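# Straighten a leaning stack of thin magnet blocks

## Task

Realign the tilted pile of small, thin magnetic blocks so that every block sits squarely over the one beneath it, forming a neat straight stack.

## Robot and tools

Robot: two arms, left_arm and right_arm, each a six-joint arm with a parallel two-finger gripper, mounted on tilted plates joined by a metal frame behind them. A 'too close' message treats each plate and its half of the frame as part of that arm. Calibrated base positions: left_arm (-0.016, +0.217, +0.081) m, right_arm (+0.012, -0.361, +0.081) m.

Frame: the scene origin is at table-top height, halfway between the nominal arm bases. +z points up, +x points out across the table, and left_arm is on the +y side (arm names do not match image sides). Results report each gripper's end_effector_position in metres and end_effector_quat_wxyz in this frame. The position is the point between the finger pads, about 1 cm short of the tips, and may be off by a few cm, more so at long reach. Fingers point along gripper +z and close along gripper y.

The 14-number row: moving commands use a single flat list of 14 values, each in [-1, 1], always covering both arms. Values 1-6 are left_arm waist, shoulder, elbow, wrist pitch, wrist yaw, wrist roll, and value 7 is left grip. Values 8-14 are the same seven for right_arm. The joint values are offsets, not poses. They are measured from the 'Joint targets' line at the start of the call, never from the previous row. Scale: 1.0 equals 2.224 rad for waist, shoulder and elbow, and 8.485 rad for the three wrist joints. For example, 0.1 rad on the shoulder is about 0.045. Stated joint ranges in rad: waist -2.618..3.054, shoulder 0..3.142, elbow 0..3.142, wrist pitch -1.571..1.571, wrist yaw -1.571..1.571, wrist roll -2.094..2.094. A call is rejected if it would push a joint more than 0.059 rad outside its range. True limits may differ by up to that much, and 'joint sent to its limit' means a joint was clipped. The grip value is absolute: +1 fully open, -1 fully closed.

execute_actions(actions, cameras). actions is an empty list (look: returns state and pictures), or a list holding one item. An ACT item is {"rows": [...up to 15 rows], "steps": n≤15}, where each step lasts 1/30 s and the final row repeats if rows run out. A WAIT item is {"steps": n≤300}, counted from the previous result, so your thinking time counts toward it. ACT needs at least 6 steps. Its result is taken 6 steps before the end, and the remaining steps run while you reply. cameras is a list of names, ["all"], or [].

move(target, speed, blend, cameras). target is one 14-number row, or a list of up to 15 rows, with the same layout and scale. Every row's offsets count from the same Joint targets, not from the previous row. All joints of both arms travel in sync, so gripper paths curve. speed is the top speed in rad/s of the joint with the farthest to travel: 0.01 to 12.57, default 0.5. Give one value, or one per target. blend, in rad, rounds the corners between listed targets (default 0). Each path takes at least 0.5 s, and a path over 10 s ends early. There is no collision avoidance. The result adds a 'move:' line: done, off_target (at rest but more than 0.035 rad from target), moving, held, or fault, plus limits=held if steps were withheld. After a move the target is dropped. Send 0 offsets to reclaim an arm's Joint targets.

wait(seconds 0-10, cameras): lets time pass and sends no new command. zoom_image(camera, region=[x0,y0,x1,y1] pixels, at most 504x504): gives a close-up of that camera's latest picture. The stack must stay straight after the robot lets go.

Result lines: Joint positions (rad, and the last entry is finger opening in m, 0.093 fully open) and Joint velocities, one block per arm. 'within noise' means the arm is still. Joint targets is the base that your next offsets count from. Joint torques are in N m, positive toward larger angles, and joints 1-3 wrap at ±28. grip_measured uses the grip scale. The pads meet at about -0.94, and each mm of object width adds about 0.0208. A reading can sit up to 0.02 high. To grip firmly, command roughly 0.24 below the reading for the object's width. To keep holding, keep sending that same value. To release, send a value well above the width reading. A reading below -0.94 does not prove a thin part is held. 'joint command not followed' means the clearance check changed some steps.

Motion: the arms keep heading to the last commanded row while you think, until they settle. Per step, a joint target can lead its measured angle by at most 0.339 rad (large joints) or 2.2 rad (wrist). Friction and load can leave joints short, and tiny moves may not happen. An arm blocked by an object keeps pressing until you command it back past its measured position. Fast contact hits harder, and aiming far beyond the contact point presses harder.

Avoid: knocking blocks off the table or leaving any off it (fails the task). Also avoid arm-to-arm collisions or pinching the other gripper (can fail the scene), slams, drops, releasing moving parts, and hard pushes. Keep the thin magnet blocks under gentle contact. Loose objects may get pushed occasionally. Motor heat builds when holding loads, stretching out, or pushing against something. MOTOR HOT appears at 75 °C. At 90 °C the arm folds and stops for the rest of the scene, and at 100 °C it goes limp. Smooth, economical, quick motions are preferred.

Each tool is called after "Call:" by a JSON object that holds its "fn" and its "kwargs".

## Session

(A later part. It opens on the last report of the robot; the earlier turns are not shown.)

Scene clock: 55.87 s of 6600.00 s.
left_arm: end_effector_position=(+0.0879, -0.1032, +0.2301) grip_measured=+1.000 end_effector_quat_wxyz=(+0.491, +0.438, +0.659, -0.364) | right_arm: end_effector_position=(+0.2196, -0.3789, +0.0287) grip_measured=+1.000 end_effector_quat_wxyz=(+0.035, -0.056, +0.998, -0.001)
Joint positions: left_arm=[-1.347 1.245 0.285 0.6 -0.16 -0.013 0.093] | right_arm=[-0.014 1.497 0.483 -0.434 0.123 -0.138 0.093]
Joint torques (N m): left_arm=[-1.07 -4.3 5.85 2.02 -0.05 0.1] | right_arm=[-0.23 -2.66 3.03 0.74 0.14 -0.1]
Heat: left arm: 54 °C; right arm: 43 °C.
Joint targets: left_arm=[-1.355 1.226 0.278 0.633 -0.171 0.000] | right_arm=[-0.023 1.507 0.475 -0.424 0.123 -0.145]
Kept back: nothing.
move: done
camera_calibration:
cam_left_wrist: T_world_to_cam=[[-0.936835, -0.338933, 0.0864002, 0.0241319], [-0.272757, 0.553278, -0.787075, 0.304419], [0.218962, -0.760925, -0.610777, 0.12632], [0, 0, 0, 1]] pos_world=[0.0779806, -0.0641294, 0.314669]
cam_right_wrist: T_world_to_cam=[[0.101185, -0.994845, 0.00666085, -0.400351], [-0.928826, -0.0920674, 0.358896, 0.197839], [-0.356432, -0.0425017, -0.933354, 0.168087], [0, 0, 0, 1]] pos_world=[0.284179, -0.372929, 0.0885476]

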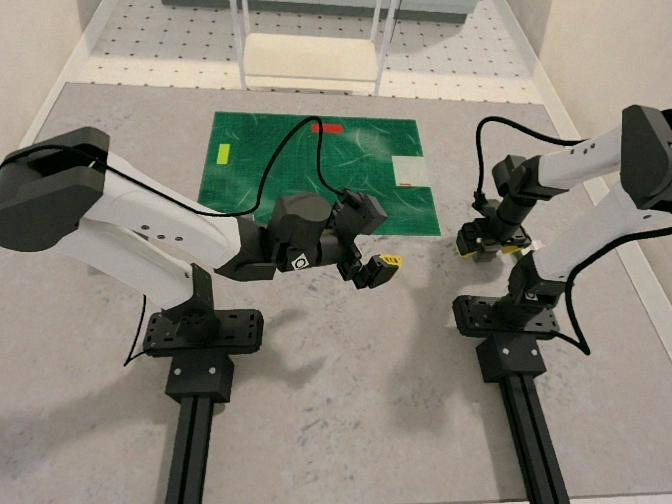

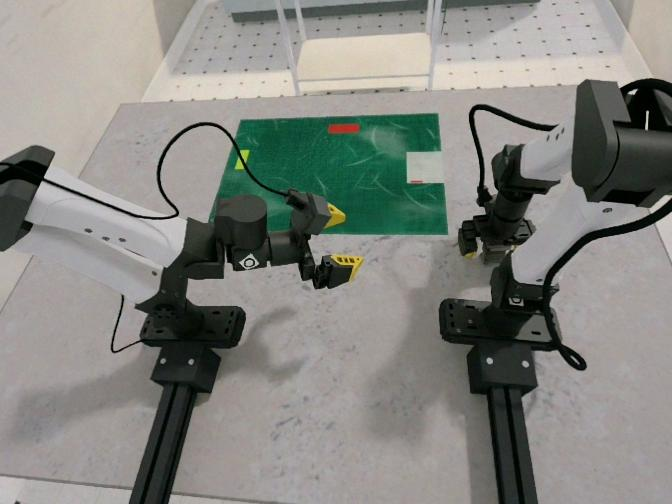

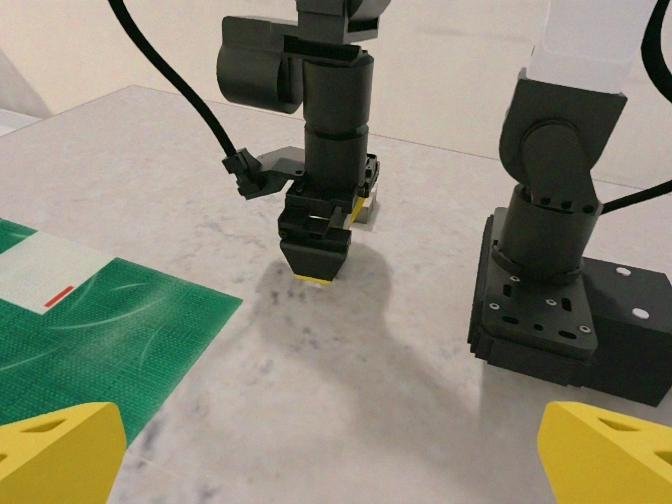

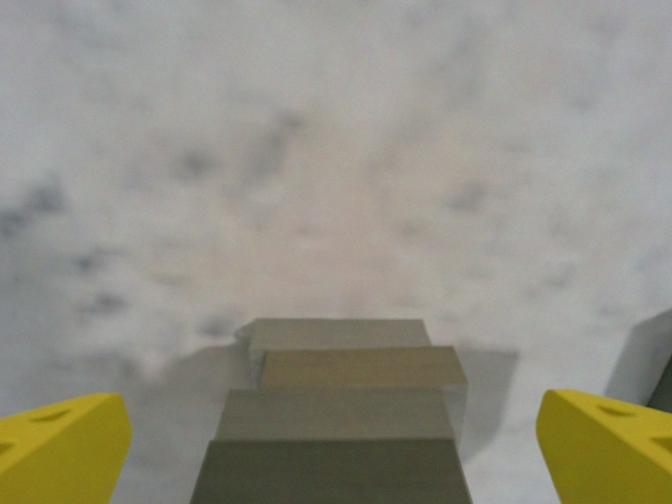

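Call:
{"fn": "execute_actions", "kwargs": {"actions": [{"rows":[[0,0,0,0,0,0,1,0,0,0,0,0,0,0.95],[0,0,0,0,0,0,1,0,0,0,0,0,0,0.90],[0,0,0,0,0,0,1,0,0,0,0,0,0,0.85],[0,0,0,0,0,0,1,0,0,0,0,0,0,0.80],[0,0,0,0,0,0,1,0,0,0,0,0,0,0.75],[0,0,0,0,0,0,1,0,0,0,0,0,0,0.70],[0,0,0,0,0,0,1,0,0,0,0,0,0,0.65],[0,0,0,0,0,0,1,0,0,0,0,0,0,0.60],[0,0,0,0,0,0,1,0,0,0,0,0,0,0.55],[0,0,0,0,0,0,1,0,0,0,0,0,0,0.50],[0,0,0,0,0,0,1,0,0,0,0,0,0,0.46],[0,0,0,0,0,0,1,0,0,0,0,0,0,0.43],[0,0,0,0,0,0,1,0,0,0,0,0,0,0.40],[0,0,0,0,0,0,1,0,0,0,0,0,0,0.38],[0,0,0,0,0,0,1,0,0,0,0,0,0,0.36]]}]}}

Call:
{"fn": "execute_actions", "kwargs": {"actions": [{"rows":[[0,0,0,0,0,0,1,0,0,0,0,0,0,0.35],[0,0,0,0,0,0,1,0,0,0,0,0,0,0.34],[0,0,0,0,0,0,1,0,0,0,0,0,0,0.33],[0,0,0,0,0,0,1,0,0,0,0,0,0,0.32],[0,0,0,0,0,0,1,0,0,0,0,0,0,0.31],[0,0,0,0,0,0,1,0,0,0,0,0,0,0.30],[0,0,0,0,0,0,1,0,0,0,0,0,0,0.29],[0,0,0,0,0,0,1,0,0,0,0,0,0,0.28],[0,0,0,0,0,0,1,0,0,0,0,0,0,0.27],[0,0,0,0,0,0,1,0,0,0,0,0,0,0.26],[0,0,0,0,0,0,1,0,0,0,0,0,0,0.25],[0,0,0,0,0,0,1,0,0,0,0,0,0,0.24],[0,0,0,0,0,0,1,0,0,0,0,0,0,0.23],[0,0,0,0,0,0,1,0,0,0,0,0,0,0.22],[0,0,0,0,0,0,1,0,0,0,0,0,0,0.21]]}], "cameras": ["cam_right_wrist"]}}

Call:
{"fn": "execute_actions", "kwargs": {"actions": [{"rows":[[0,0,0,0,0,0,1,0,0,0,0,0,0,0.20],[0,0,0,0,0,0,1,0,0,0,0,0,0,0.19],[0,0,0,0,0,0,1,0,0,0,0,0,0,0.18],[0,0,0,0,0,0,1,0,0,0,0,0,0,0.17],[0,0,0,0,0,0,1,0,0,0,0,0,0,0.16],[0,0,0,0,0,0,1,0,0,0,0,0,0,0.15],[0,0,0,0,0,0,1,0,0,0,0,0,0,0.14],[0,0,0,0,0,0,1,0,0,0,0,0,0,0.13],[0,0,0,0,0,0,1,0,0,0,0,0,0,0.12],[0,0,0,0,0,0,1,0,0,0,0,0,0,0.11],[0,0,0,0,0,0,1,0,0,0,0,0,0,0.10],[0,0,0,0,0,0,1,0,0,0,0,0,0,0.09],[0,0,0,0,0,0,1,0,0,0,0,0,0,0.08],[0,0,0,0,0,0,1,0,0,0,0,0,0,0.07],[0,0,0,0,0,0,1,0,0,0,0,0,0,0.06]]}]}}

Call:
{"fn": "execute_actions", "kwargs": {"actions": [{"rows":[[0,0,0,0,0,0,1,0,0,0,0,0,0,0.05],[0,0,0,0,0,0,1,0,0,0,0,0,0,0.04],[0,0,0,0,0,0,1,0,0,0,0,0,0,0.03],[0,0,0,0,0,0,1,0,0,0,0,0,0,0.02],[0,0,0,0,0,0,1,0,0,0,0,0,0,0.01],[0,0,0,0,0,0,1,0,0,0,0,0,0,0.0],[0,0,0,0,0,0,1,0,0,0,0,0,0,-0.01],[0,0,0,0,0,0,1,0,0,0,0,0,0,-0.02],[0,0,0,0,0,0,1,0,0,0,0,0,0,-0.03],[0,0,0,0,0,0,1,0,0,0,0,0,0,-0.04],[0,0,0,0,0,0,1,0,0,0,0,0,0,-0.05],[0,0,0,0,0,0,1,0,0,0,0,0,0,-0.06],[0,0,0,0,0,0,1,0,0,0,0,0,0,-0.07],[0,0,0,0,0,0,1,0,0,0,0,0,0,-0.08],[0,0,0,0,0,0,1,0,0,0,0,0,0,-0.09]]}], "cameras": ["cam_right_wrist"]}}

Call:
{"fn": "execute_actions", "kwargs": {"actions": [{"rows":[[0,0,0,0,0,0,1,0,0,0,0,0,0,-0.10],[0,0,0,0,0,0,1,0,0,0,0,0,0,-0.11],[0,0,0,0,0,0,1,0,0,0,0,0,0,-0.12],[0,0,0,0,0,0,1,0,0,0,0,0,0,-0.13],[0,0,0,0,0,0,1,0,0,0,0,0,0,-0.14],[0,0,0,0,0,0,1,0,0,0,0,0,0,-0.15],[0,0,0,0,0,0,1,0,0,0,0,0,0,-0.16],[0,0,0,0,0,0,1,0,0,0,0,0,0,-0.17],[0,0,0,0,0,0,1,0,0,0,0,0,0,-0.18],[0,0,0,0,0,0,1,0,0,0,0,0,0,-0.19],[0,0,0,0,0,0,1,0,0,0,0,0,0,-0.20],[0,0,0,0,0,0,1,0,0,0,0,0,0,-0.21],[0,0,0,0,0,0,1,0,0,0,0,0,0,-0.22],[0,0,0,0,0,0,1,0,0,0,0,0,0,-0.23],[0,0,0,0,0,0,1,0,0,0,0,0,0,-0.24]]}]}}

Call:
{"fn": "execute_actions", "kwargs": {"actions": [{"rows":[[0,0,0,0,0,0,1,0,0,0,0,0,0,-0.25],[0,0,0,0,0,0,1,0,0,0,0,0,0,-0.26],[0,0,0,0,0,0,1,0,0,0,0,0,0,-0.27],[0,0,0,0,0,0,1,0,0,0,0,0,0,-0.28],[0,0,0,0,0,0,1,0,0,0,0,0,0,-0.29],[0,0,0,0,0,0,1,0,0,0,0,0,0,-0.30],[0,0,0,0,0,0,1,0,0,0,0,0,0,-0.31],[0,0,0,0,0,0,1,0,0,0,0,0,0,-0.32],[0,0,0,0,0,0,1,0,0,0,0,0,0,-0.33],[0,0,0,0,0,0,1,0,0,0,0,0,0,-0.34]]}]}}

Call:
{"fn": "wait", "kwargs": {"seconds": 0.6, "cameras": ["cam_left_wrist","cam_right_wrist"]}}

Call:
{"fn": "zoom_image", "kwargs": {"camera": "cam_right_wrist", "region": [180, 244, 500, 504]}}

Scene clock: 58.23 s of 6600.00 s.
left_arm: end_effector_position=(+0.0879, -0.1032, +0.2301) grip_measured=+1.000 end_effector_quat_wxyz=(+0.491, +0.438, +0.659, -0.364) | right_arm: end_effector_position=(+0.2196, -0.3789, +0.0287) grip_measured=+0.585 end_effector_quat_wxyz=(+0.035, -0.057, +0.998, -0.001)
Joint positions: left_arm=[-1.347 1.245 0.285 0.6 -0.16 -0.013 0.093] | right_arm=[-0.014 1.497 0.483 -0.434 0.123 -0.139 0.073]
Joint velocities: left_arm=[within noise] | right_arm=[0.017 0.007 0.007 0.007 -0.066 0.007 -0.073]
Joint torques (N m): left_arm=[-1.06 -4.27 5.85 2.02 -0.06 0.11] | right_arm=[-0.27 -2.71 3.11 0.73 0.1 -0.08]
Heat: left arm: 54 °C; right arm: 43 °C.
Joint targets: left_arm=[-1.355 1.226 0.278 0.633 -0.170 0.000] | right_arm=[-0.023 1.507 0.475 -0.424 0.123 -0.145]
Steps of this call (1-62: nothing new was sent; 63-71: this action's first 9). Readings (joint positions of left_arm | right_arm):
63: [-1.347 1.245 0.285 0.600 -0.160 -0.013] | [-0.014 1.497 0.483 -0.434 0.123 -0.138]
64: [-1.347 1.245 0.285 0.600 -0.160 -0.013] | [-0.014 1.497 0.483 -0.434 0.123 -0.139]
66: [-1.347 1.245 0.285 0.600 -0.160 -0.013] | [-0.014 1.497 0.483 -0.434 0.123 -0.139]
70: [-1.347 1.245 0.285 0.600 -0.160 -0.013] | [-0.014 1.497 0.483 -0.434 0.123 -0.139]
71: the state above

Scene clock: 58.73 s of 6600.00 s.
left_arm: end_effector_position=(+0.0879, -0.1032, +0.2301) grip_measured=+1.000 end_effector_quat_wxyz=(+0.491, +0.438, +0.659, -0.364) | right_arm: end_effector_position=(+0.2196, -0.3789, +0.0287) grip_measured=+0.279 end_effector_quat_wxyz=(+0.035, -0.057, +0.998, -0.001)
Joint positions: left_arm=[-1.347 1.245 0.285 0.6 -0.16 -0.013 0.093] | right_arm=[-0.014 1.497 0.483 -0.434 0.123 -0.139 0.059]
Joint velocities: left_arm=[within noise] | right_arm=[0.002 0.002 -0.002 -0.007 -0.095 -0.022 -0.016]
Joint torques (N m): left_arm=[-0.99 -4.27 6.02 2.04 -0.09 0.12] | right_arm=[-0.25 -2.55 3.15 0.76 0.11 -0.09]
Heat: left arm: 54 °C; right arm: 43 °C.
Joint targets: left_arm=[-1.355 1.226 0.278 0.633 -0.170 0.000] | right_arm=[-0.023 1.507 0.475 -0.424 0.123 -0.145]
Steps of this call (1-6: your previous action's last 6; 7-15: this action's first 9). Readings (joint positions of left_arm | right_arm):
7: [-1.347 1.245 0.285 0.600 -0.160 -0.013] | [-0.014 1.497 0.483 -0.434 0.123 -0.139]
8: [-1.347 1.245 0.285 0.600 -0.160 -0.013] | [-0.014 1.497 0.483 -0.434 0.123 -0.139]
10: [-1.347 1.245 0.285 0.600 -0.160 -0.013] | [-0.014 1.497 0.483 -0.434 0.123 -0.139]
14: [-1.347 1.245 0.285 0.600 -0.160 -0.013] | [-0.014 1.497 0.483 -0.434 0.123 -0.139]
15: the state above
camera_calibration:
cam_right_wrist: T_world_to_cam=[[0.102309, -0.99473, 0.00677082, -0.400539], [-0.928737, -0.0930793, 0.358864, 0.19745], [-0.356343, -0.0430035, -0.933365, 0.16788], [0, 0, 0, 1]] pos_world=[0.28418, -0.37283, 0.0885477]
Images, in order (width x height): cam_right_wrist 672x504.

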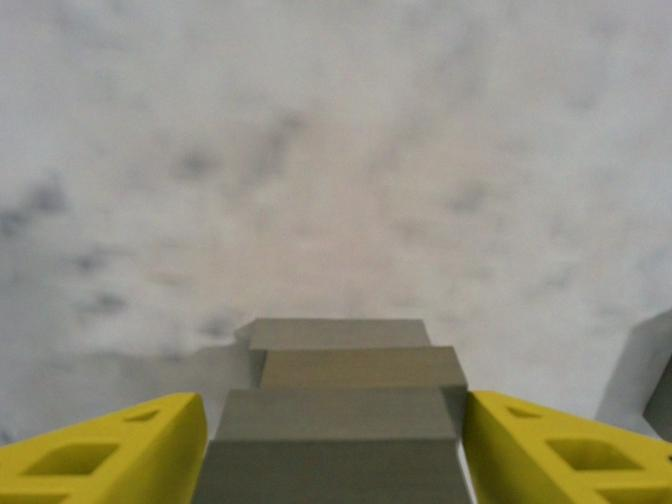

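Scene clock: 59.23 s of 6600.00 s.
left_arm: end_effector_position=(+0.0879, -0.1032, +0.2301) grip_measured=+1.000 end_effector_quat_wxyz=(+0.491, +0.438, +0.659, -0.364) | right_arm: end_effector_position=(+0.2199, -0.3807, +0.0287) grip_measured=+0.129 end_effector_quat_wxyz=(+0.035, -0.056, +0.998, -0.005)
Joint positions: left_arm=[-1.347 1.245 0.285 0.6 -0.16 -0.013 0.093] | right_arm=[-0.016 1.497 0.483 -0.433 0.131 -0.139 0.051]
Joint velocities: left_arm=[within noise] | right_arm=[-0.017 -0.012 -0.007 0.037 0.037 0.007 -0.015]
Joint torques (N m): left_arm=[-0.98 -4.27 5.87 2.01 -0.05 0.11] | right_arm=[-0.1 -2.56 3.03 0.72 -0.05 -0.08]
Heat: left arm: 53 °C; right arm: 43 °C.
Joint targets: left_arm=[-1.355 1.226 0.278 0.633 -0.170 0.000] | right_arm=[-0.023 1.507 0.475 -0.424 0.123 -0.145]
Steps of this call (1-6: your previous action's last 6; 7-15: this action's first 9). Readings (joint positions of left_arm | right_arm):
7: [-1.347 1.245 0.285 0.600 -0.160 -0.013] | [-0.014 1.497 0.483 -0.434 0.124 -0.139]
8: [-1.347 1.245 0.285 0.600 -0.160 -0.013] | [-0.014 1.497 0.483 -0.434 0.125 -0.139]
10: [-1.347 1.245 0.285 0.600 -0.160 -0.013] | [-0.014 1.497 0.483 -0.434 0.127 -0.139]
14: [-1.347 1.245 0.285 0.600 -0.160 -0.013] | [-0.016 1.497 0.483 -0.433 0.131 -0.139]
15: the state above

Scene clock: 59.73 s of 6600.00 s.
left_arm: end_effector_position=(+0.0879, -0.1032, +0.2301) grip_measured=+1.000 end_effector_quat_wxyz=(+0.491, +0.438, +0.659, -0.364) | right_arm: end_effector_position=(+0.2201, -0.3819, +0.0287) grip_measured=-0.021 end_effector_quat_wxyz=(+0.035, -0.055, +0.998, -0.008)
Joint positions: left_arm=[-1.347 1.245 0.285 0.6 -0.16 -0.013 0.093] | right_arm=[-0.017 1.497 0.483 -0.432 0.137 -0.139 0.044]
Joint velocities: left_arm=[within noise] | right_arm=[0.017 -0.002 -0.002 0.051 0.022 -0.007 -0.014]
Joint torques (N m): left_arm=[-1.01 -4.33 5.86 2.02 -0.07 0.1] | right_arm=[-0.03 -2.67 3.17 0.73 -0.06 -0.08]
Heat: left arm: 53 °C; right arm: 43 °C.
Joint targets: left_arm=[-1.355 1.226 0.278 0.633 -0.170 0.000] | right_arm=[-0.023 1.507 0.475 -0.424 0.124 -0.145]
Steps of this call (1-6: your previous action's last 6; 7-15: this action's first 9). Readings (joint positions of left_arm | right_arm):
7: [-1.347 1.245 0.285 0.600 -0.160 -0.013] | [-0.017 1.497 0.483 -0.432 0.136 -0.139]
8: [-1.347 1.245 0.285 0.600 -0.160 -0.013] | [-0.017 1.497 0.483 -0.432 0.136 -0.139]
10: [-1.347 1.245 0.285 0.600 -0.160 -0.013] | [-0.017 1.497 0.483 -0.432 0.136 -0.139]
14: [-1.347 1.245 0.285 0.600 -0.160 -0.013] | [-0.017 1.497 0.483 -0.432 0.137 -0.139]
15: the state above
camera_calibration:
cam_right_wrist: T_world_to_cam=[[0.0980525, -0.994966, 0.0206733, -0.403108], [-0.929631, -0.0841598, 0.358751, 0.201236], [-0.355206, -0.054395, -0.933204, 0.163225], [0, 0, 0, 1]] pos_world=[0.28458, -0.375265, 0.0884624]
Images, in order (width x height): cam_right_wrist 672x504.

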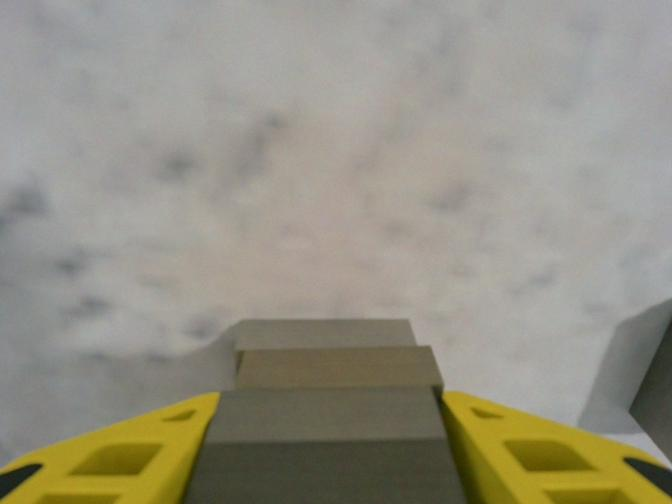

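Scene clock: 60.23 s of 6600.00 s.
left_arm: end_effector_position=(+0.0879, -0.1032, +0.2301) grip_measured=+1.000 end_effector_quat_wxyz=(+0.491, +0.438, +0.659, -0.364) | right_arm: end_effector_position=(+0.2201, -0.3819, +0.0287) grip_measured=-0.139 end_effector_quat_wxyz=(+0.035, -0.055, +0.998, -0.008)
Joint positions: left_arm=[-1.347 1.245 0.285 0.6 -0.16 -0.013 0.093] | right_arm=[-0.017 1.497 0.483 -0.432 0.137 -0.139 0.039]
Joint velocities: left_arm=[within noise] | right_arm=[-0.012 -0.007 -0.007 -0.037 0.022 -0.022 -0.008]
Joint torques (N m): left_arm=[-1.01 -4.29 5.94 2.02 -0.05 0.11] | right_arm=[-0.03 -2.58 2.99 0.74 -0.09 -0.11]
Heat: left arm: 53 °C; right arm: 43 °C.
Joint targets: left_arm=[-1.355 1.226 0.278 0.633 -0.170 0.000] | right_arm=[-0.023 1.507 0.475 -0.424 0.123 -0.145]
Steps of this call (1-6: your previous action's last 6; 7-15: this action's first 9). Readings (joint positions of left_arm | right_arm):
7: [-1.347 1.245 0.285 0.600 -0.160 -0.013] | [-0.017 1.497 0.483 -0.432 0.137 -0.139]
8: [-1.347 1.245 0.285 0.600 -0.160 -0.013] | [-0.017 1.497 0.483 -0.432 0.137 -0.139]
10: [-1.347 1.245 0.285 0.600 -0.160 -0.013] | [-0.017 1.497 0.483 -0.432 0.137 -0.139]
14: [-1.347 1.245 0.285 0.600 -0.160 -0.013] | [-0.017 1.497 0.483 -0.432 0.137 -0.139]
15: the state above

Scene clock: 60.73 s of 6600.00 s.
left_arm: end_effector_position=(+0.0879, -0.1032, +0.2301) grip_measured=+1.000 end_effector_quat_wxyz=(+0.491, +0.438, +0.659, -0.364) | right_arm: end_effector_position=(+0.2201, -0.3819, +0.0287) grip_measured=-0.185 end_effector_quat_wxyz=(+0.035, -0.055, +0.998, -0.008)
Joint positions: left_arm=[-1.347 1.245 0.285 0.6 -0.16 -0.013 0.093] | right_arm=[-0.017 1.497 0.483 -0.432 0.137 -0.139 0.036]
Joint velocities: left_arm=[within noise] | right_arm=[-0.012 0.007 -0.012 0.007 0.037 -0.066 -0.004]
Joint torques (N m): left_arm=[-1.02 -4.36 6 2.04 -0.04 0.07] | right_arm=[-0.03 -2.7 3.06 0.72 -0.07 -0.1]
Heat: left arm: 53 °C; right arm: 43 °C.
Joint targets: left_arm=[-1.355 1.226 0.278 0.633 -0.170 0.000] | right_arm=[-0.023 1.507 0.475 -0.424 0.123 -0.145]
Steps of this call (1-6: your previous action's last 6; 7-15: this action's first 9). Readings (joint positions of left_arm | right_arm):
7: [-1.347 1.245 0.285 0.600 -0.160 -0.013] | [-0.017 1.497 0.483 -0.432 0.137 -0.139]
8: [-1.347 1.245 0.285 0.600 -0.160 -0.013] | [-0.017 1.497 0.483 -0.432 0.137 -0.139]
10: [-1.347 1.245 0.285 0.600 -0.160 -0.013] | [-0.017 1.497 0.483 -0.432 0.137 -0.139]
14: [-1.347 1.245 0.285 0.600 -0.160 -0.013] | [-0.017 1.497 0.483 -0.432 0.137 -0.139]
15: the state above

Scene clock: 61.53 s of 6600.00 s.
left_arm: end_effector_position=(+0.0879, -0.1032, +0.2301) grip_measured=+1.000 end_effector_quat_wxyz=(+0.491, +0.438, +0.659, -0.364) | right_arm: end_effector_position=(+0.2201, -0.3819, +0.0287) grip_measured=-0.198 end_effector_quat_wxyz=(+0.035, -0.055, +0.998, -0.008)
Joint positions: left_arm=[-1.347 1.245 0.285 0.6 -0.16 -0.013 0.093] | right_arm=[-0.017 1.497 0.483 -0.432 0.137 -0.139 0.036]
Joint torques (N m): left_arm=[-1.02 -4.26 5.93 2 -0.05 0.08] | right_arm=[-0.06 -2.59 3.22 0.71 -0.03 -0.1]
Heat: left arm: 53 °C; right arm: 43 °C.
Joint targets: left_arm=[-1.355 1.226 0.278 0.633 -0.170 0.000] | right_arm=[-0.023 1.507 0.475 -0.424 0.123 -0.145]
Steps of this call (1-6: your previous action's last 6; 7-15: toward your last target; 16-24: nothing new was sent). Readings (joint positions of left_arm | right_arm):
1: [-1.347 1.245 0.285 0.600 -0.160 -0.013] | [-0.017 1.497 0.483 -0.432 0.137 -0.139]
2: [-1.347 1.245 0.285 0.600 -0.160 -0.013] | [-0.017 1.497 0.483 -0.432 0.137 -0.139]
4: [-1.347 1.245 0.285 0.600 -0.160 -0.013] | [-0.017 1.497 0.483 -0.432 0.137 -0.139]
8: [-1.347 1.245 0.285 0.600 -0.160 -0.013] | [-0.017 1.497 0.483 -0.432 0.137 -0.139]
24: the state above
All arms were judged still, so your last target was given up. Each gripper or tool keeps its last command.
camera_calibration:
cam_left_wrist: T_world_to_cam=[[-0.936835, -0.338933, 0.0864002, 0.0241319], [-0.272757, 0.553278, -0.787075, 0.304419], [0.218962, -0.760925, -0.610777, 0.12632], [0, 0, 0, 1]] pos_world=[0.0779806, -0.0641294, 0.314669]
cam_right_wrist: T_world_to_cam=[[0.0980525, -0.994966, 0.0206733, -0.403108], [-0.929631, -0.0841598, 0.358751, 0.201236], [-0.355206, -0.054395, -0.933204, 0.163225], [0, 0, 0, 1]] pos_world=[0.28458, -0.375265, 0.0884624]
Images, in order (width x height): cam_left_wrist 672x504, cam_right_wrist 672x504.

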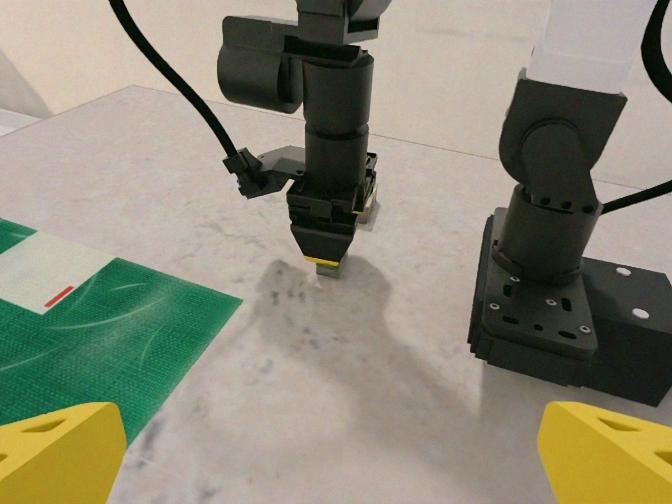

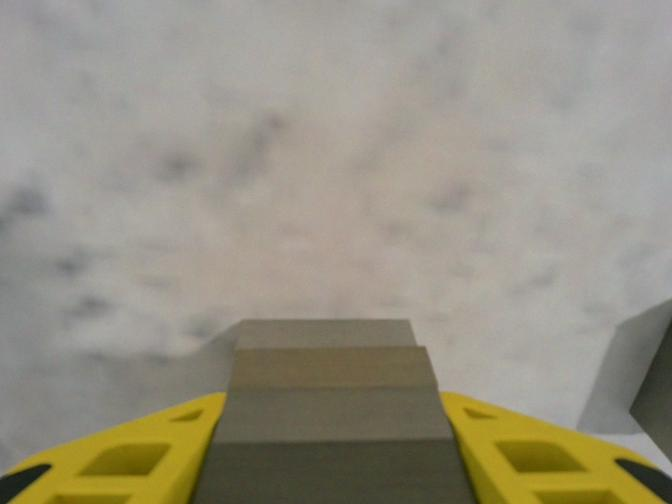

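Scaled by 1.575 from the camera's 672x504 image, which has a finer 960x720 frame.

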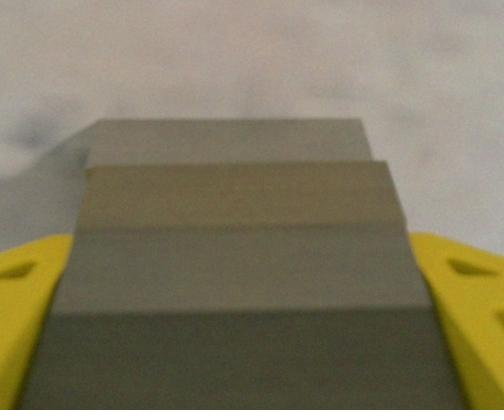

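Call:
{"fn": "zoom_image", "kwargs": {"camera": "cam_left_wrist", "region": [280, 200, 380, 290]}}

Call:
{"fn": "zoom_image", "kwargs": {"camera": "cam_right_wrist", "region": [200, 304, 480, 504]}}

Scaled by 5.040 from the camera's 672x504 image, which has a finer 960x720 frame.

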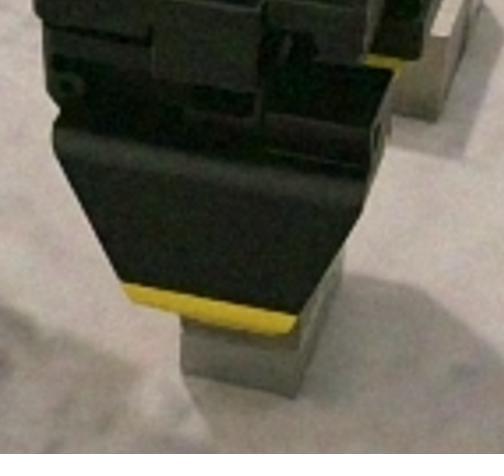

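Scaled by 1.800 from the camera's 672x504 image, which has a finer 960x720 frame.

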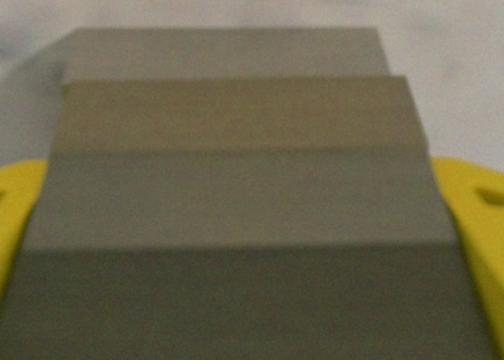

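Call:
{"fn": "move", "kwargs": {"target": [0,0,0,0,0,0,1,0.0,-0.0135,0.00675,-0.0054,0,0,-0.38], "speed": 0.05, "cameras": ["cam_left_wrist","cam_right_wrist"]}}

Call:
{"fn": "zoom_image", "kwargs": {"camera": "cam_right_wrist", "region": [200, 304, 480, 504]}}

Call:
{"fn": "zoom_image", "kwargs": {"camera": "cam_left_wrist", "region": [280, 200, 380, 290]}}

Scene clock: 66.37 s of 6600.00 s.
left_arm: end_effector_position=(+0.0879, -0.1032, +0.2301) grip_measured=+1.000 end_effector_quat_wxyz=(+0.491, +0.438, +0.659, -0.364) | right_arm: end_effector_position=(+0.2199, -0.3819, +0.0286) grip_measured=-0.200 end_effector_quat_wxyz=(+0.035, -0.055, +0.998, -0.008)
Joint positions: left_arm=[-1.347 1.245 0.285 0.6 -0.16 -0.013 0.093] | right_arm=[-0.017 1.497 0.483 -0.433 0.137 -0.139 0.036]
Joint torques (N m): left_arm=[-1.03 -4.33 5.96 2.05 -0.05 0.11] | right_arm=[0.09 -5.12 4.21 0.21 -0.04 -0.06]
Heat: left arm: 53 °C; right arm: 43 °C.
Joint targets: left_arm=[-1.355 1.226 0.278 0.633 -0.170 0.000] | right_arm=[-0.023 1.477 0.490 -0.470 0.123 -0.145]
Kept back: nothing.
move: off_target (right_arm); right_arm: the wrist pitch is farthest, 0.037 rad from its target
camera_calibration:
cam_left_wrist: T_world_to_cam=[[-0.936835, -0.338933, 0.0864002, 0.0241319], [-0.272757, 0.553278, -0.787075, 0.304419], [0.218962, -0.760925, -0.610777, 0.12632], [0, 0, 0, 1]] pos_world=[0.0779806, -0.0641294, 0.314669]
cam_right_wrist: T_world_to_cam=[[0.0981637, -0.994958, 0.0205637, -0.403008], [-0.929347, -0.0842612, 0.359463, 0.200875], [-0.355917, -0.054397, -0.932933, 0.163337], [0, 0, 0, 1]] pos_world=[0.284378, -0.375165, 0.088463]
Images, in order (width x height): cam_left_wrist 672x504, cam_right_wrist 672x504.

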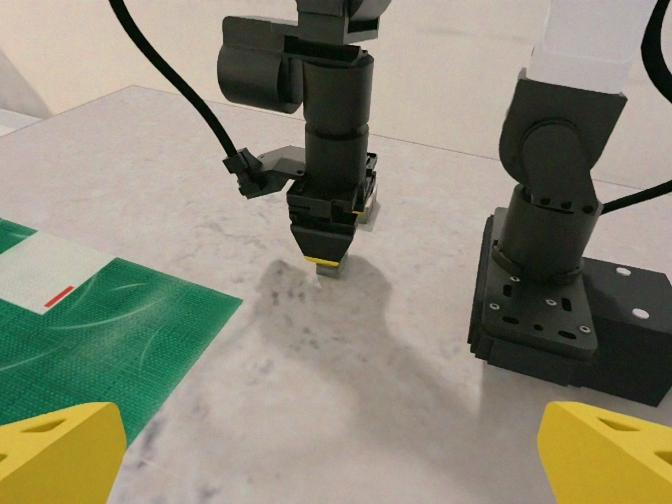

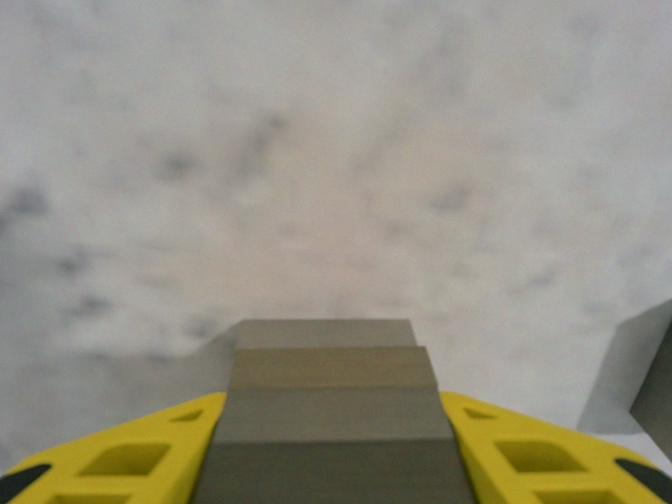

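Scaled by 1.800 from the camera's 672x504 image, which has a finer 960x720 frame.

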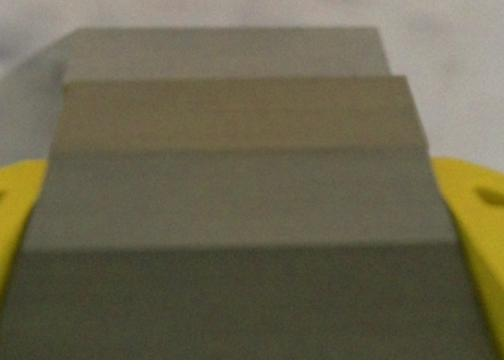

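Scaled by 5.040 from the camera's 672x504 image, which has a finer 960x720 frame.

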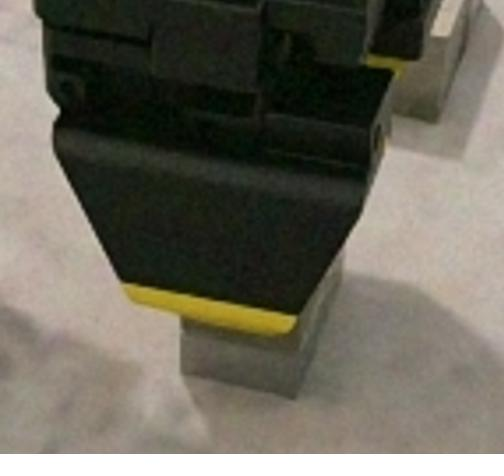

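Call:
{"fn": "move", "kwargs": {"target": [0,0,0,0,0,0,1,0.0,-0.0054,0.0027,-0.0022,0,0,-0.38], "speed": 0.04, "cameras": ["cam_right_wrist"]}}

Call:
{"fn": "zoom_image", "kwargs": {"camera": "cam_right_wrist", "region": [200, 304, 480, 504]}}

Scene clock: 67.50 s of 6600.00 s.
left_arm: end_effector_position=(+0.0879, -0.1032, +0.2301) grip_measured=+1.000 end_effector_quat_wxyz=(+0.491, +0.438, +0.659, -0.364) | right_arm: end_effector_position=(+0.2146, -0.3814, +0.0286) grip_measured=-0.200 end_effector_quat_wxyz=(+0.024, -0.056, +0.998, -0.006)
Joint positions: left_arm=[-1.347 1.245 0.285 0.6 -0.16 -0.013 0.093] | right_arm=[-0.017 1.495 0.483 -0.456 0.135 -0.139 0.036]
Joint torques (N m): left_arm=[-0.92 -4.31 5.91 2.03 -0.07 0.1] | right_arm=[0.01 -6.05 4.63 0.22 0.02 -0.07]
Heat: left arm: 54 °C; right arm: 43 °C.
Joint targets: left_arm=[-1.355 1.226 0.278 0.633 -0.170 0.000] | right_arm=[-0.023 1.465 0.496 -0.489 0.123 -0.145]
Kept back: nothing.
move: done
camera_calibration:
cam_right_wrist: T_world_to_cam=[[0.101378, -0.994722, 0.015853, -0.402481], [-0.921333, -0.0878628, 0.378716, 0.192375], [-0.375324, -0.0529993, -0.925377, 0.165935], [0, 0, 0, 1]] pos_world=[0.280323, -0.37466, 0.0870778]
Images, in order (width x height): cam_right_wrist 672x504.

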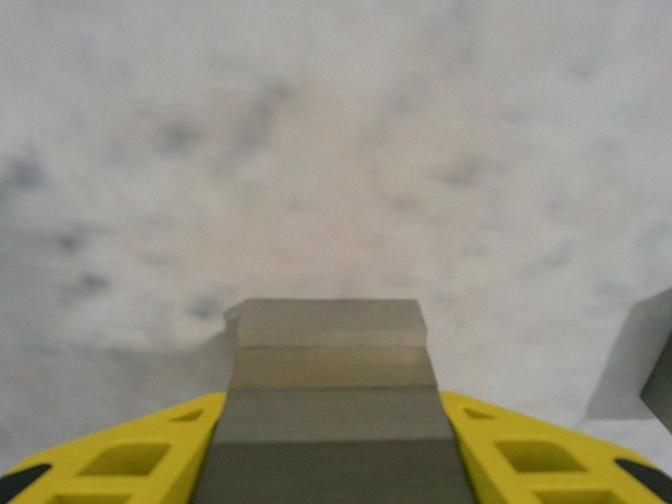

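Scaled by 1.800 from the camera's 672x504 image, which has a finer 960x720 frame.

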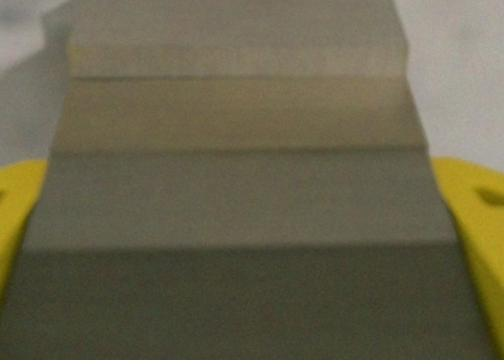

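Call:
{"fn": "move", "kwargs": {"target": [0,0,0,0,0,0,1,0.0,-0.00764,0.0063,-0.00306,0,0,-0.38], "speed": 0.05, "cameras": ["cam_right_wrist","cam_left_wrist"]}}

Call:
{"fn": "zoom_image", "kwargs": {"camera": "cam_right_wrist", "region": [200, 264, 480, 504]}}

Call:
{"fn": "zoom_image", "kwargs": {"camera": "cam_left_wrist", "region": [280, 200, 380, 290]}}

Scene clock: 68.87 s of 6600.00 s.
left_arm: end_effector_position=(+0.0879, -0.1032, +0.2301) grip_measured=+1.000 end_effector_quat_wxyz=(+0.491, +0.438, +0.659, -0.364) | right_arm: end_effector_position=(+0.2113, -0.3817, +0.0314) grip_measured=-0.200 end_effector_quat_wxyz=(+0.020, -0.057, +0.998, -0.005)
Joint positions: left_arm=[-1.347 1.245 0.285 0.6 -0.16 -0.013 0.093] | right_arm=[-0.017 1.478 0.483 -0.482 0.135 -0.139 0.036]
Joint torques (N m): left_arm=[-0.96 -4.37 5.93 2.01 -0.07 0.12] | right_arm=[0.01 -5.87 5.82 0.12 0 -0.08]
Heat: left arm: 54 °C; right arm: 43 °C.
Joint targets: left_arm=[-1.355 1.226 0.278 0.633 -0.170 0.000] | right_arm=[-0.023 1.448 0.510 -0.515 0.123 -0.145]
Kept back: nothing.
move: done
camera_calibration:
cam_left_wrist: T_world_to_cam=[[-0.936835, -0.338933, 0.0864002, 0.0241319], [-0.272757, 0.553278, -0.787075, 0.304419], [0.218962, -0.760925, -0.610777, 0.12632], [0, 0, 0, 1]] pos_world=[0.0779806, -0.0641294, 0.314669]
cam_right_wrist: T_world_to_cam=[[0.102508, -0.994621, 0.0148445, -0.402715], [-0.918198, -0.0888699, 0.386024, 0.187014], [-0.382629, -0.0532006, -0.922369, 0.168586], [0, 0, 0, 1]] pos_world=[0.277503, -0.37496, 0.0892847]
Images, in order (width x height): cam_left_wrist 672x504, cam_right_wrist 672x504.

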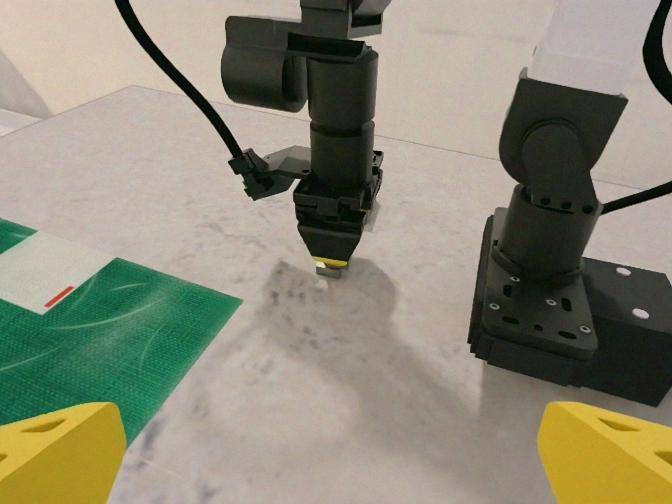

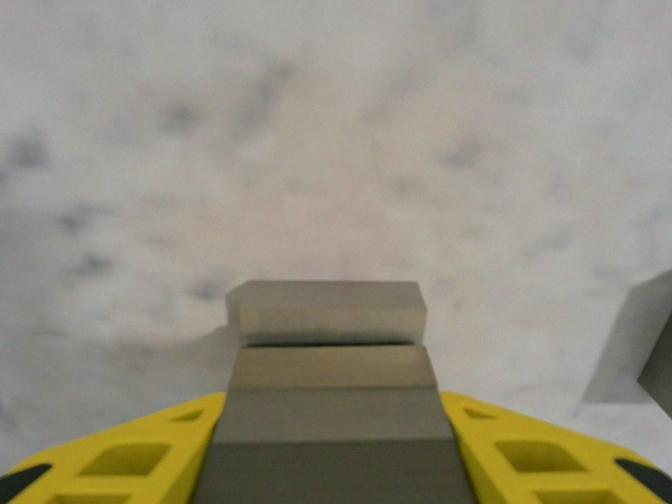

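Scaled by 1.800 from the camera's 672x504 image, which has a finer 960x720 frame.

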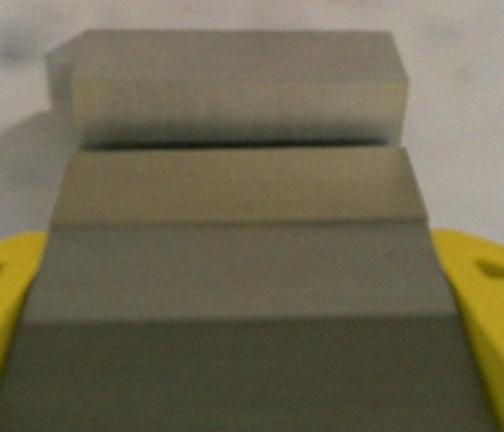

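Scaled by 5.040 from the camera's 672x504 image, which has a finer 960x720 frame.

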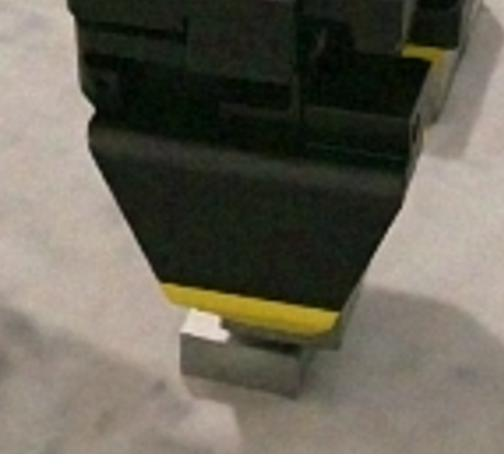

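Call:
{"fn": "zoom_image", "kwargs": {"camera": "cam_right_wrist", "region": [220, 264, 340, 384]}}

Call:
{"fn": "zoom_image", "kwargs": {"camera": "cam_right_wrist", "region": [330, 264, 450, 384]}}

Scaled by 4.200 from the camera's 672x504 image, which has a finer 960x720 frame.

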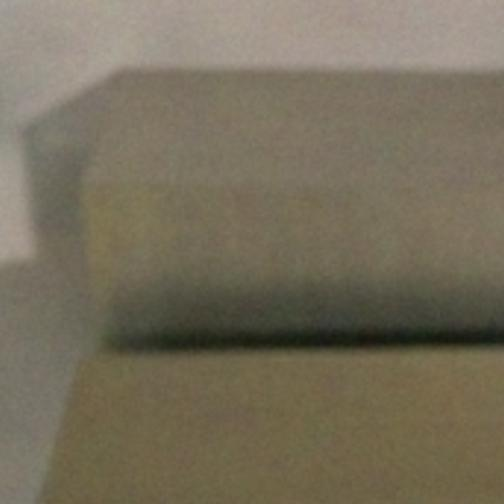

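Scaled by 4.200 from the camera's 672x504 image, which has a finer 960x720 frame.

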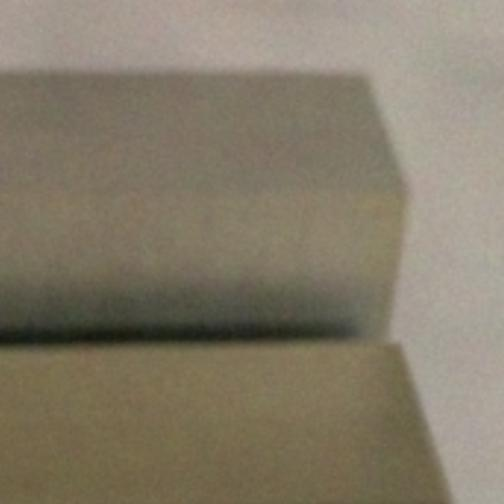

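Call:
{"fn": "move", "kwargs": {"target": [[0,0,0,0,0,0,1,0,-0.00585,0.0045,-0.00236,0.00259,-0.00236,-0.38],[0,0,0,0,0,0,1,0,0.01776,-0.01362,0.00805,-0.00035,0.00424,-0.38]], "speed": [0.06,0.08], "cameras": ["cam_right_wrist","cam_left_wrist"]}}

Call:
{"fn": "zoom_image", "kwargs": {"camera": "cam_right_wrist", "region": [220, 264, 340, 384]}}

Call:
{"fn": "zoom_image", "kwargs": {"camera": "cam_right_wrist", "region": [330, 264, 450, 384]}}

Scene clock: 74.47 s of 6600.00 s.
left_arm: end_effector_position=(+0.0879, -0.1032, +0.2301) grip_measured=+1.000 end_effector_quat_wxyz=(+0.491, +0.438, +0.659, -0.364) | right_arm: end_effector_position=(+0.2167, -0.3812, +0.0306) grip_measured=-0.200 end_effector_quat_wxyz=(+0.031, -0.045, +0.999, -0.005)
Joint positions: left_arm=[-1.347 1.245 0.285 0.6 -0.16 -0.013 0.093] | right_arm=[-0.017 1.484 0.483 -0.455 0.132 -0.118 0.036]
Joint torques (N m): left_arm=[-0.99 -4.19 5.89 2.03 -0.06 0.09] | right_arm=[0.01 -3.07 3.49 0.72 -0.03 0.09]
Heat: left arm: 54 °C; right arm: 43 °C.
Joint targets: left_arm=[-1.355 1.226 0.278 0.633 -0.170 0.000] | right_arm=[-0.023 1.488 0.480 -0.446 0.121 -0.109]
Kept back: nothing.
move: done
camera_calibration:
cam_left_wrist: T_world_to_cam=[[-0.936835, -0.338933, 0.0864002, 0.0241319], [-0.272757, 0.553278, -0.787075, 0.304419], [0.218962, -0.760925, -0.610777, 0.12632], [0, 0, 0, 1]] pos_world=[0.0779806, -0.0641294, 0.314669]
cam_right_wrist: T_world_to_cam=[[0.0785146, -0.996824, 0.0133182, -0.39836], [-0.927687, -0.0681646, 0.367084, 0.202818], [-0.365011, -0.0411766, -0.930092, 0.17096], [0, 0, 0, 1]] pos_world=[0.281831, -0.37623, 0.0898629]
Images, in order (width x height): cam_left_wrist 672x504, cam_right_wrist 672x504.

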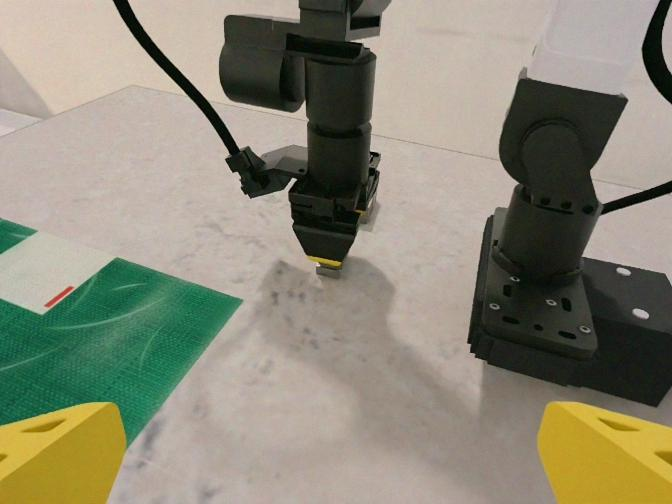

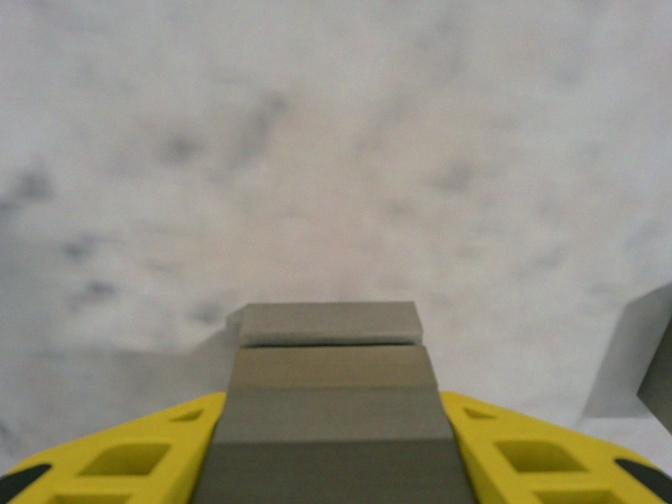

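Scaled by 4.200 from the camera's 672x504 image, which has a finer 960x720 frame.

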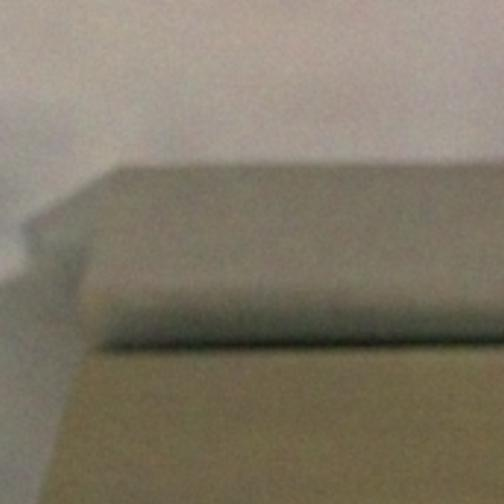

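Scaled by 4.200 from the camera's 672x504 image, which has a finer 960x720 frame.

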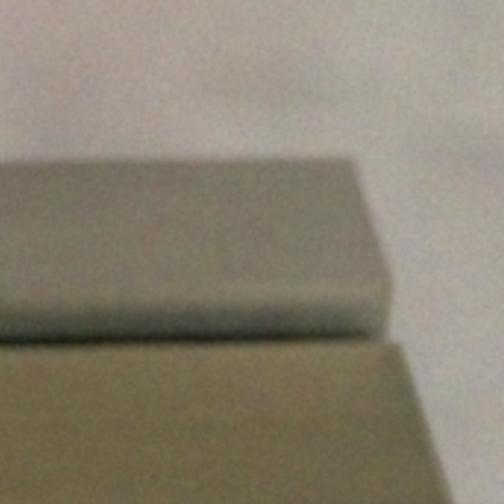

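Call:
{"fn": "move", "kwargs": {"target": [0,0,0,0,0,0,1,0,0.00585,0,0.00236,0,0,-0.38], "speed": 0.04, "cameras": ["cam_right_wrist","cam_left_wrist"]}}

Call:
{"fn": "zoom_image", "kwargs": {"camera": "cam_right_wrist", "region": [220, 284, 340, 404]}}

Call:
{"fn": "zoom_image", "kwargs": {"camera": "cam_right_wrist", "region": [330, 284, 450, 404]}}

Scene clock: 76.87 s of 6600.00 s.
left_arm: end_effector_position=(+0.0879, -0.1033, +0.2302) grip_measured=+1.000 end_effector_quat_wxyz=(+0.491, +0.438, +0.659, -0.365) | right_arm: end_effector_position=(+0.2183, -0.3810, +0.0287) grip_measured=-0.200 end_effector_quat_wxyz=(+0.032, -0.044, +0.998, -0.004)
Joint positions: left_arm=[-1.347 1.245 0.285 0.6 -0.16 -0.013 0.093] | right_arm=[-0.017 1.496 0.483 -0.44 0.131 -0.117 0.036]
Joint torques (N m): left_arm=[-0.98 -4.25 5.91 2.02 -0.03 0.11] | right_arm=[0.05 -3.04 3.45 0.76 -0.04 0.05]
Heat: left arm: 54 °C; right arm: 43 °C.
Joint targets: left_arm=[-1.355 1.226 0.278 0.633 -0.170 0.000] | right_arm=[-0.023 1.501 0.480 -0.426 0.120 -0.109]
Kept back: nothing.
move: done
camera_calibration:
cam_left_wrist: T_world_to_cam=[[-0.936819, -0.338954, 0.0864864, 0.0240937], [-0.27274, 0.552922, -0.787331, 0.304554], [0.219048, -0.761175, -0.610434, 0.126251], [0, 0, 0, 1]] pos_world=[0.0779805, -0.0641289, 0.314768]
cam_right_wrist: T_world_to_cam=[[0.0773806, -0.996914, 0.0132317, -0.397959], [-0.928891, -0.0672668, 0.364194, 0.205789], [-0.36218, -0.0404724, -0.931229, 0.169498], [0, 0, 0, 1]] pos_world=[0.283338, -0.376028, 0.0881599]
Images, in order (width x height): cam_left_wrist 672x504, cam_right_wrist 672x504.

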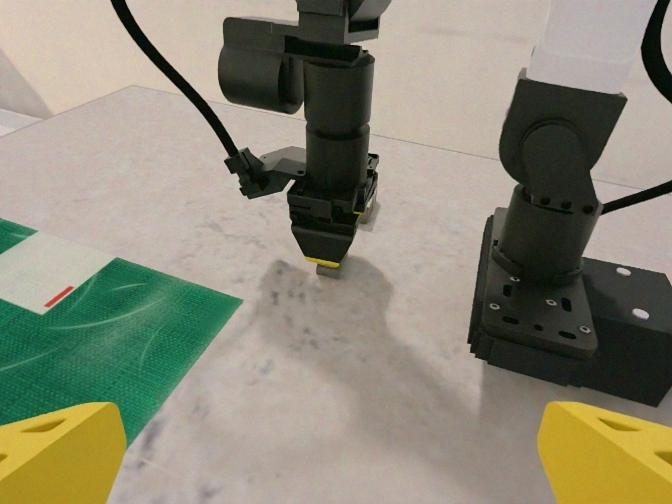

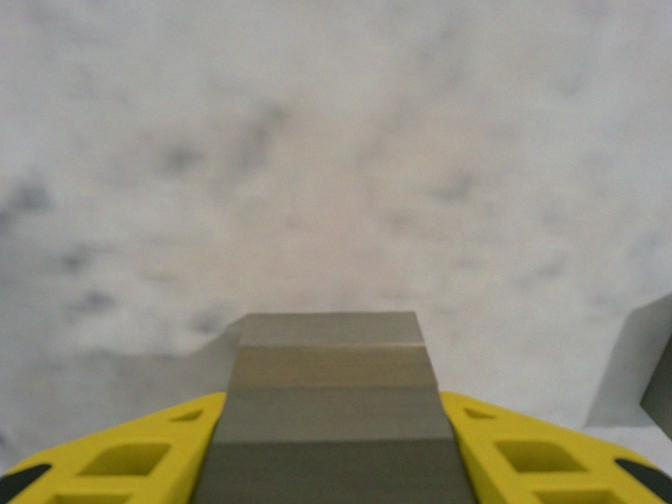

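Scaled by 4.200 from the camera's 672x504 image, which has a finer 960x720 frame.

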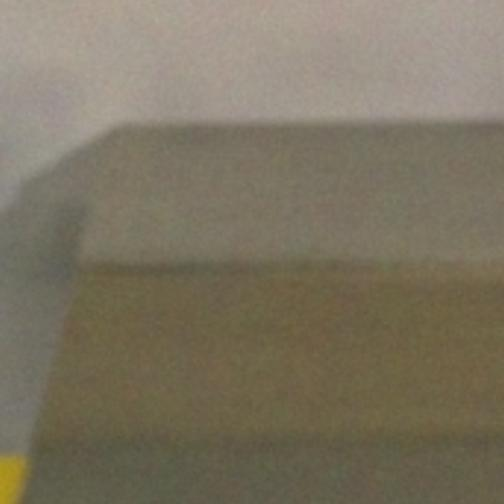

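Scaled by 4.200 from the camera's 672x504 image, which has a finer 960x720 frame.

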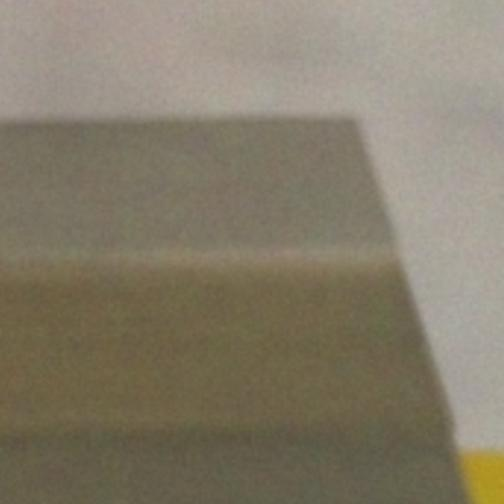

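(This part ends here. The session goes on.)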